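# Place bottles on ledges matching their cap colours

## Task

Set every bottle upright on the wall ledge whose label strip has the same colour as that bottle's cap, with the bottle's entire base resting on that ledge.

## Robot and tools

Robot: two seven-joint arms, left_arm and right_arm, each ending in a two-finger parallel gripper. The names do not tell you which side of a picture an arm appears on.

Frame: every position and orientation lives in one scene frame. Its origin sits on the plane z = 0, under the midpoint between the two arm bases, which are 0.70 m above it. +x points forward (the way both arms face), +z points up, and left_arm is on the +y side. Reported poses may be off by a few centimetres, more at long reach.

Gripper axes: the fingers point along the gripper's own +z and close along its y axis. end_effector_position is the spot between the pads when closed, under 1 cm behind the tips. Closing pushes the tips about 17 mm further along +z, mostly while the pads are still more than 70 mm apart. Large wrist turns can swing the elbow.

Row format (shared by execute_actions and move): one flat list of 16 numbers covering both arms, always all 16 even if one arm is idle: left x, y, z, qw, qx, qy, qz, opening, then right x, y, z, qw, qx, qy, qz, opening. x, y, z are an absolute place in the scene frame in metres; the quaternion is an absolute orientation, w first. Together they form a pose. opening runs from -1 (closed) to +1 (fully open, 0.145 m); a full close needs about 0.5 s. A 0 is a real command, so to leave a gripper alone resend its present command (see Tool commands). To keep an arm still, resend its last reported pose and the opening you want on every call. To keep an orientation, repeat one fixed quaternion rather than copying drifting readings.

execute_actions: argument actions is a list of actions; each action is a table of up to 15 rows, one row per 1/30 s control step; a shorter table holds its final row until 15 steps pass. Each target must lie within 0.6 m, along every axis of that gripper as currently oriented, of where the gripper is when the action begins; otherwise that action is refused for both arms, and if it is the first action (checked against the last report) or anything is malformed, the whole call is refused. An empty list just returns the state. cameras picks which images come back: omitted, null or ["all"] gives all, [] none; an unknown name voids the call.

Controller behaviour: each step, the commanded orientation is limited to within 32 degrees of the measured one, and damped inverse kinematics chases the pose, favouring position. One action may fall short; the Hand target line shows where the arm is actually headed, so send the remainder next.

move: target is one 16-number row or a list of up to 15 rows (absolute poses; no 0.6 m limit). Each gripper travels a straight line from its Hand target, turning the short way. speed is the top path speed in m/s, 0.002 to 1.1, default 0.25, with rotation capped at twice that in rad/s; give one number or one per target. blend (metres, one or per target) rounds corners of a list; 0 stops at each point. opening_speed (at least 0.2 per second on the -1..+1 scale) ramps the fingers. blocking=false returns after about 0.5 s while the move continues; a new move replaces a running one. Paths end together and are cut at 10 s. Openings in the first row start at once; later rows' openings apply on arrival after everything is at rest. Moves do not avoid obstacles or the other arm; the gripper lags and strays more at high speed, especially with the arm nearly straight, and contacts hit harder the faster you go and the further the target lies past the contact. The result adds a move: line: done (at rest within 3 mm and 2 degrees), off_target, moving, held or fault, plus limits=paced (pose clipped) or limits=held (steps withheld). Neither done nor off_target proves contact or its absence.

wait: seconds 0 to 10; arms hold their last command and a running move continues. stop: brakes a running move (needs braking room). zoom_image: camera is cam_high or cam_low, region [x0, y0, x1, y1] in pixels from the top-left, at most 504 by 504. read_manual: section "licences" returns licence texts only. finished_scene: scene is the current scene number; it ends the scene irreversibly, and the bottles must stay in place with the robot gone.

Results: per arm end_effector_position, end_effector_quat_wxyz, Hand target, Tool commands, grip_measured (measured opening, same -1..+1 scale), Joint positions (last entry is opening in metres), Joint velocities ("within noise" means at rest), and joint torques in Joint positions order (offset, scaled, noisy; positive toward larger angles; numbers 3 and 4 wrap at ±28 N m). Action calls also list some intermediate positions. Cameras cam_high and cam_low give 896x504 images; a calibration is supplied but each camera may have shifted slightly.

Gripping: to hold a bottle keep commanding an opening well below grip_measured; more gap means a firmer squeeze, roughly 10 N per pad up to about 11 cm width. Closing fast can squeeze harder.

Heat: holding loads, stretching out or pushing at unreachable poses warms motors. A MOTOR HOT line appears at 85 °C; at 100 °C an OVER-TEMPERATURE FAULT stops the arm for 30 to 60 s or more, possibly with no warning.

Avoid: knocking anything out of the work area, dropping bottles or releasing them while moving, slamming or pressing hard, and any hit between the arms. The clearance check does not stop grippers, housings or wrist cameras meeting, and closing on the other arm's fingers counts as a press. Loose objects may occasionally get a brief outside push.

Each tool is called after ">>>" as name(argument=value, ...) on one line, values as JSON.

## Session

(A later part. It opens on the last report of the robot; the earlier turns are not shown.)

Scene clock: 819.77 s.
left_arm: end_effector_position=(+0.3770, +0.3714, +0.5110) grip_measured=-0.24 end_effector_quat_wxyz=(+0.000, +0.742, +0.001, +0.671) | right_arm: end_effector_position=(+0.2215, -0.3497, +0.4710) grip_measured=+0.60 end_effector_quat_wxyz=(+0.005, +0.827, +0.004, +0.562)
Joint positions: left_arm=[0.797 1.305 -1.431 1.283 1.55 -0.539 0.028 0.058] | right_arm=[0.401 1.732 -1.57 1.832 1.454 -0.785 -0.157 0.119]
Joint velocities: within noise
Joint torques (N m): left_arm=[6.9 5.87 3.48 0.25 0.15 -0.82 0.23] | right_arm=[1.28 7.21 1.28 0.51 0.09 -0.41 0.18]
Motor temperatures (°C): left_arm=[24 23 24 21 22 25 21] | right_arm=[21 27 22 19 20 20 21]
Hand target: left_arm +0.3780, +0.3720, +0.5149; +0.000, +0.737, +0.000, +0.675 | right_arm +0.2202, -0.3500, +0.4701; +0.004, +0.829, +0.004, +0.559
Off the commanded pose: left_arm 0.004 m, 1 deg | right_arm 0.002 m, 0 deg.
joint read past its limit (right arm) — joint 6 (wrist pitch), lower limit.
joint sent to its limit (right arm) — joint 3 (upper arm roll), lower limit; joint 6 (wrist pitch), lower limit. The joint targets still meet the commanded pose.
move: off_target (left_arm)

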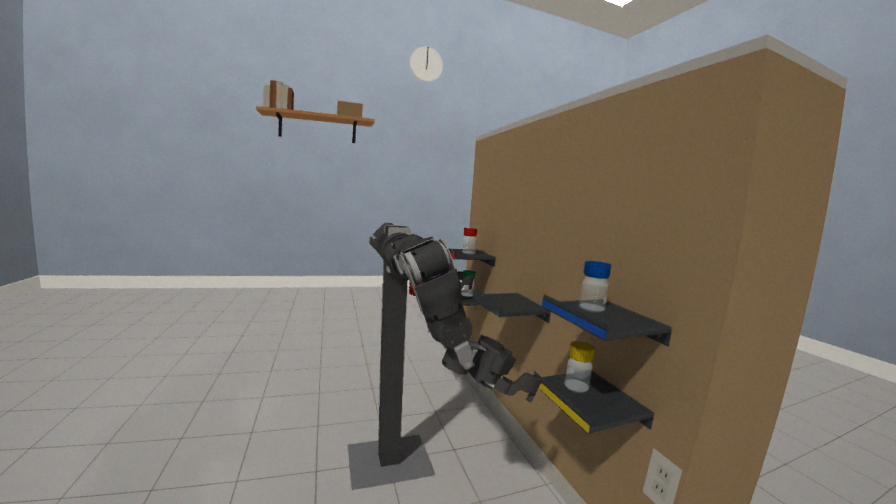

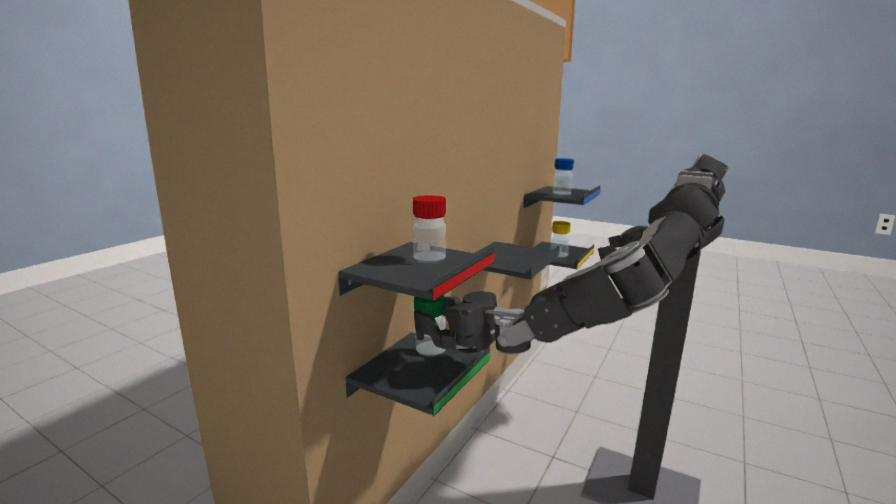

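Lower slowly.

>>> move(target=[[0.378,0.372,0.497,0,0.7373,0,0.6756,-0.8,0.22,-0.35,0.47,0.004,0.828,0.004,0.561,0.6]], speed=0.04)

>>> zoom_image(camera="cam_low", region=[370, 270, 490, 410])

Scene clock: 827.87 s.
left_arm: end_effector_position=(+0.3783, +0.3745, +0.4992) grip_measured=-0.24 end_effector_quat_wxyz=(-0.004, +0.737, +0.002, +0.676) | right_arm: end_effector_position=(+0.2215, -0.3497, +0.4710) grip_measured=+0.60 end_effector_quat_wxyz=(+0.005, +0.827, +0.004, +0.562)
Joint positions: left_arm=[0.766 1.257 -1.431 1.212 1.556 -0.588 0.047 0.058] | right_arm=[0.401 1.732 -1.57 1.832 1.454 -0.785 -0.157 0.119]
Joint velocities: within noise
Joint torques (N m): left_arm=[5.21 4.6 2.33 0.24 0.21 -0.76 0.26] | right_arm=[1.25 7.29 1.18 0.54 0.11 -0.39 0.18]
Motor temperatures (°C): left_arm=[25 23 25 21 21 25 21] | right_arm=[21 27 22 19 20 20 21]
Hand target: left_arm +0.3780, +0.3720, +0.4970; +0.000, +0.737, +0.000, +0.675 | right_arm +0.2202, -0.3500, +0.4701; +0.004, +0.829, +0.004, +0.559
Off the commanded pose: left_arm 0.003 m, 1 deg | right_arm 0.002 m, 0 deg.
joint read past its limit (right arm) — joint 6 (wrist pitch), lower limit.
joint sent to its limit (right arm) — joint 3 (upper arm roll), lower limit; joint 6 (wrist pitch), lower limit. The joint targets still meet the commanded pose.
move: done

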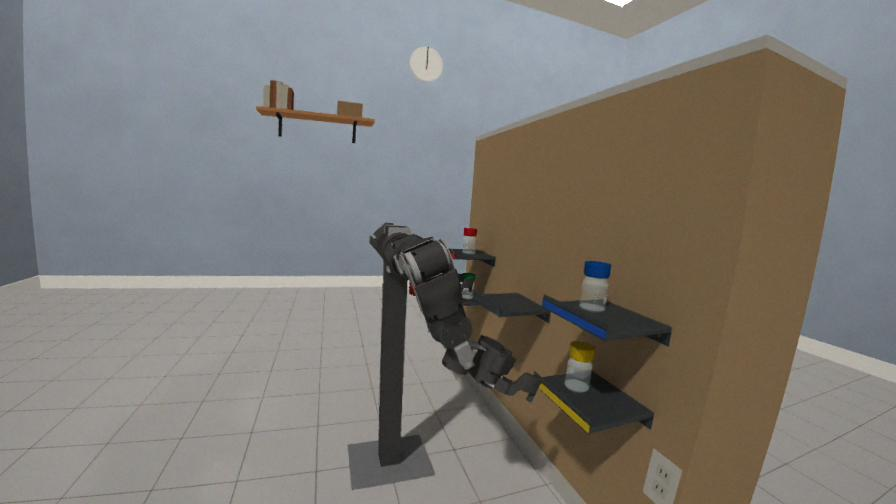

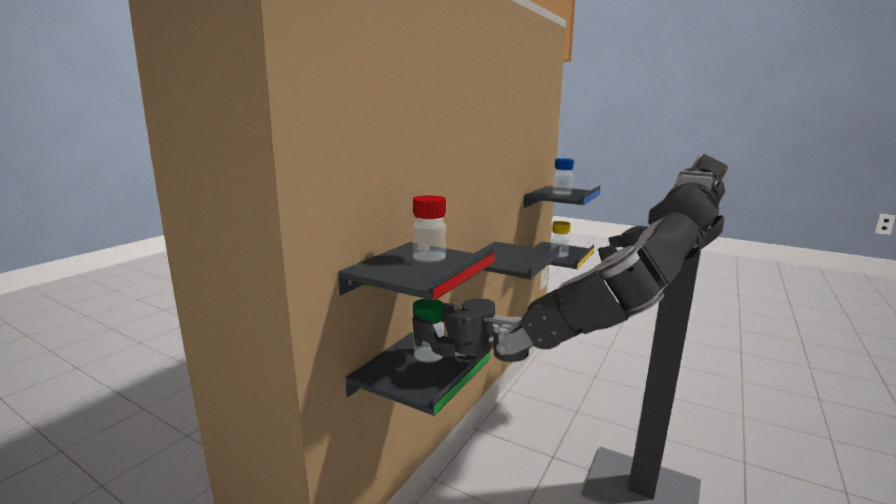

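Scaled by 3.600 from the camera's 896x504 image, which has a finer 1280x720 frame.

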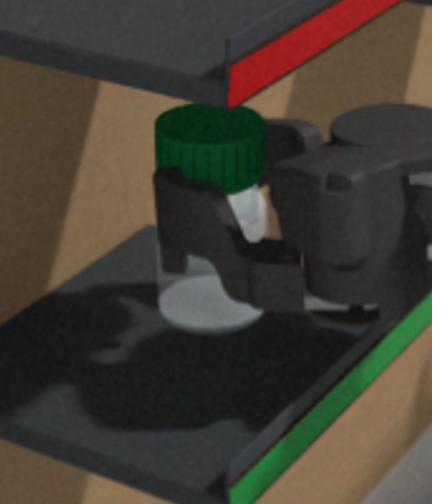

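>>> move(target=[[0.378,0.373,0.502,0,0.7373,0,0.6756,-0.8,0.22,-0.35,0.47,0.004,0.828,0.004,0.561,0.6],[0.378,0.373,0.502,0,0.7373,0,0.6756,0.7,0.22,-0.35,0.47,0.004,0.828,0.004,0.561,0.6],[0.31,0.373,0.502,0,0.7373,0,0.6756,0.7,0.22,-0.35,0.47,0.004,0.828,0.004,0.561,0.6],[0.24,0.37,0.502,0,0.7373,0,0.6756,0.7,0.22,-0.35,0.47,0.004,0.828,0.004,0.561,0.6]], speed=[0.05,0.05,0.06,0.1], opening_speed=0.8)

>>> zoom_image(camera="cam_low", region=[330, 150, 630, 420])

>>> zoom_image(camera="cam_high", region=[430, 200, 690, 430])

Scene clock: 841.30 s.
left_arm: end_effector_position=(+0.2409, +0.3716, +0.5041) grip_measured=+0.70 end_effector_quat_wxyz=(-0.004, +0.796, +0.000, +0.605) | right_arm: end_effector_position=(+0.2215, -0.3497, +0.4710) grip_measured=+0.60 end_effector_quat_wxyz=(+0.005, +0.827, +0.004, +0.562)
Joint positions: left_arm=[0.504 1.777 -1.563 1.77 1.574 -0.788 -0.001 0.125] | right_arm=[0.401 1.732 -1.57 1.832 1.454 -0.785 -0.157 0.119]
Joint velocities: within noise
Joint torques (N m): left_arm=[1.99 6.11 1.03 0.44 0.16 -0.61 0.24] | right_arm=[1.17 7.24 1.18 0.51 0.08 -0.4 0.17]
Motor temperatures (°C): left_arm=[25 23 25 21 21 25 21] | right_arm=[21 27 22 19 20 20 21]
Hand target: left_arm +0.2403, +0.3699, +0.5022; +0.000, +0.798, +0.000, +0.603 | right_arm +0.2202, -0.3500, +0.4701; +0.004, +0.829, +0.004, +0.559
Off the commanded pose: left_arm 0.003 m, 11 deg | right_arm 0.002 m, 0 deg.
joint read past its limit (left arm) — joint 6 (wrist pitch), lower limit.
joint read past its limit (right arm) — joint 6 (wrist pitch), lower limit.
joint sent to its limit (left arm) — joint 3 (upper arm roll), lower limit; joint 6 (wrist pitch), lower limit. The joint targets are off in orientation, not in position.
joint sent to its limit (right arm) — joint 3 (upper arm roll), lower limit; joint 6 (wrist pitch), lower limit. The joint targets still meet the commanded pose.
move: off_target (left_arm)

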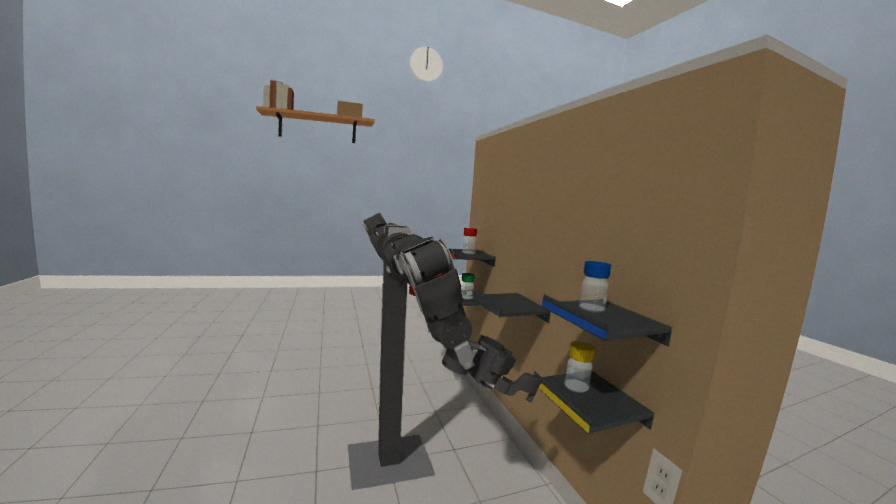

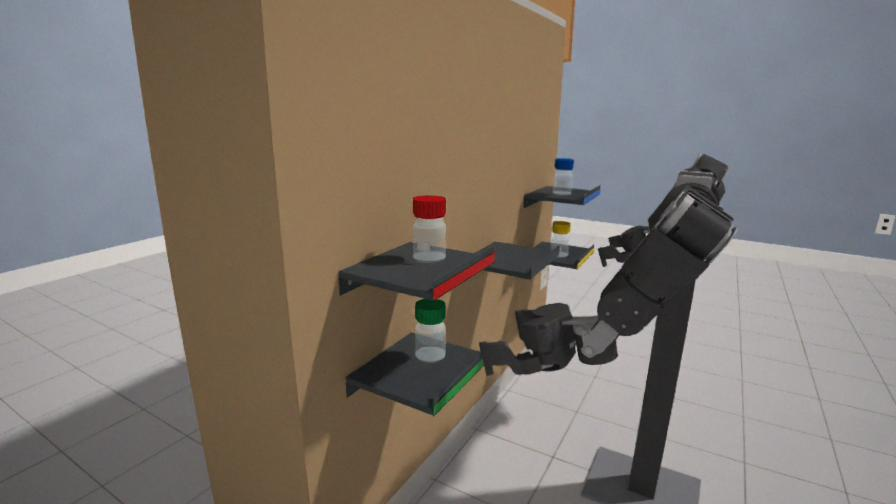

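Scaled by 1.680 from the camera's 896x504 image, which has a finer 1280x720 frame.

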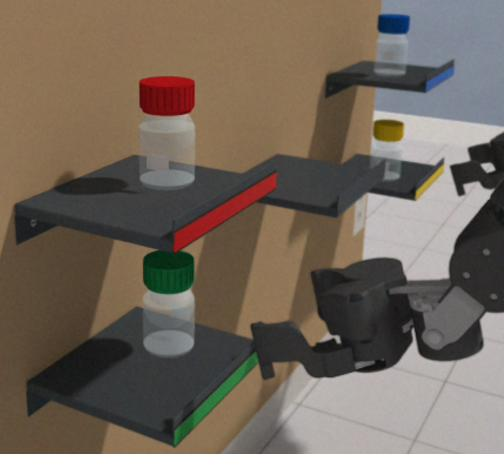

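Scaled by 1.938 from the camera's 896x504 image, which has a finer 1280x720 frame.

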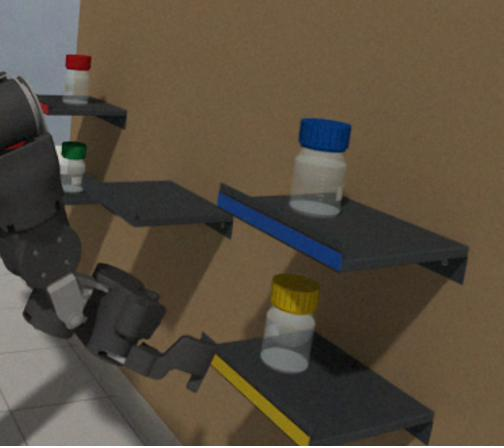

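>>> finished_scene(scene=2)

The scene is finished: the task was done.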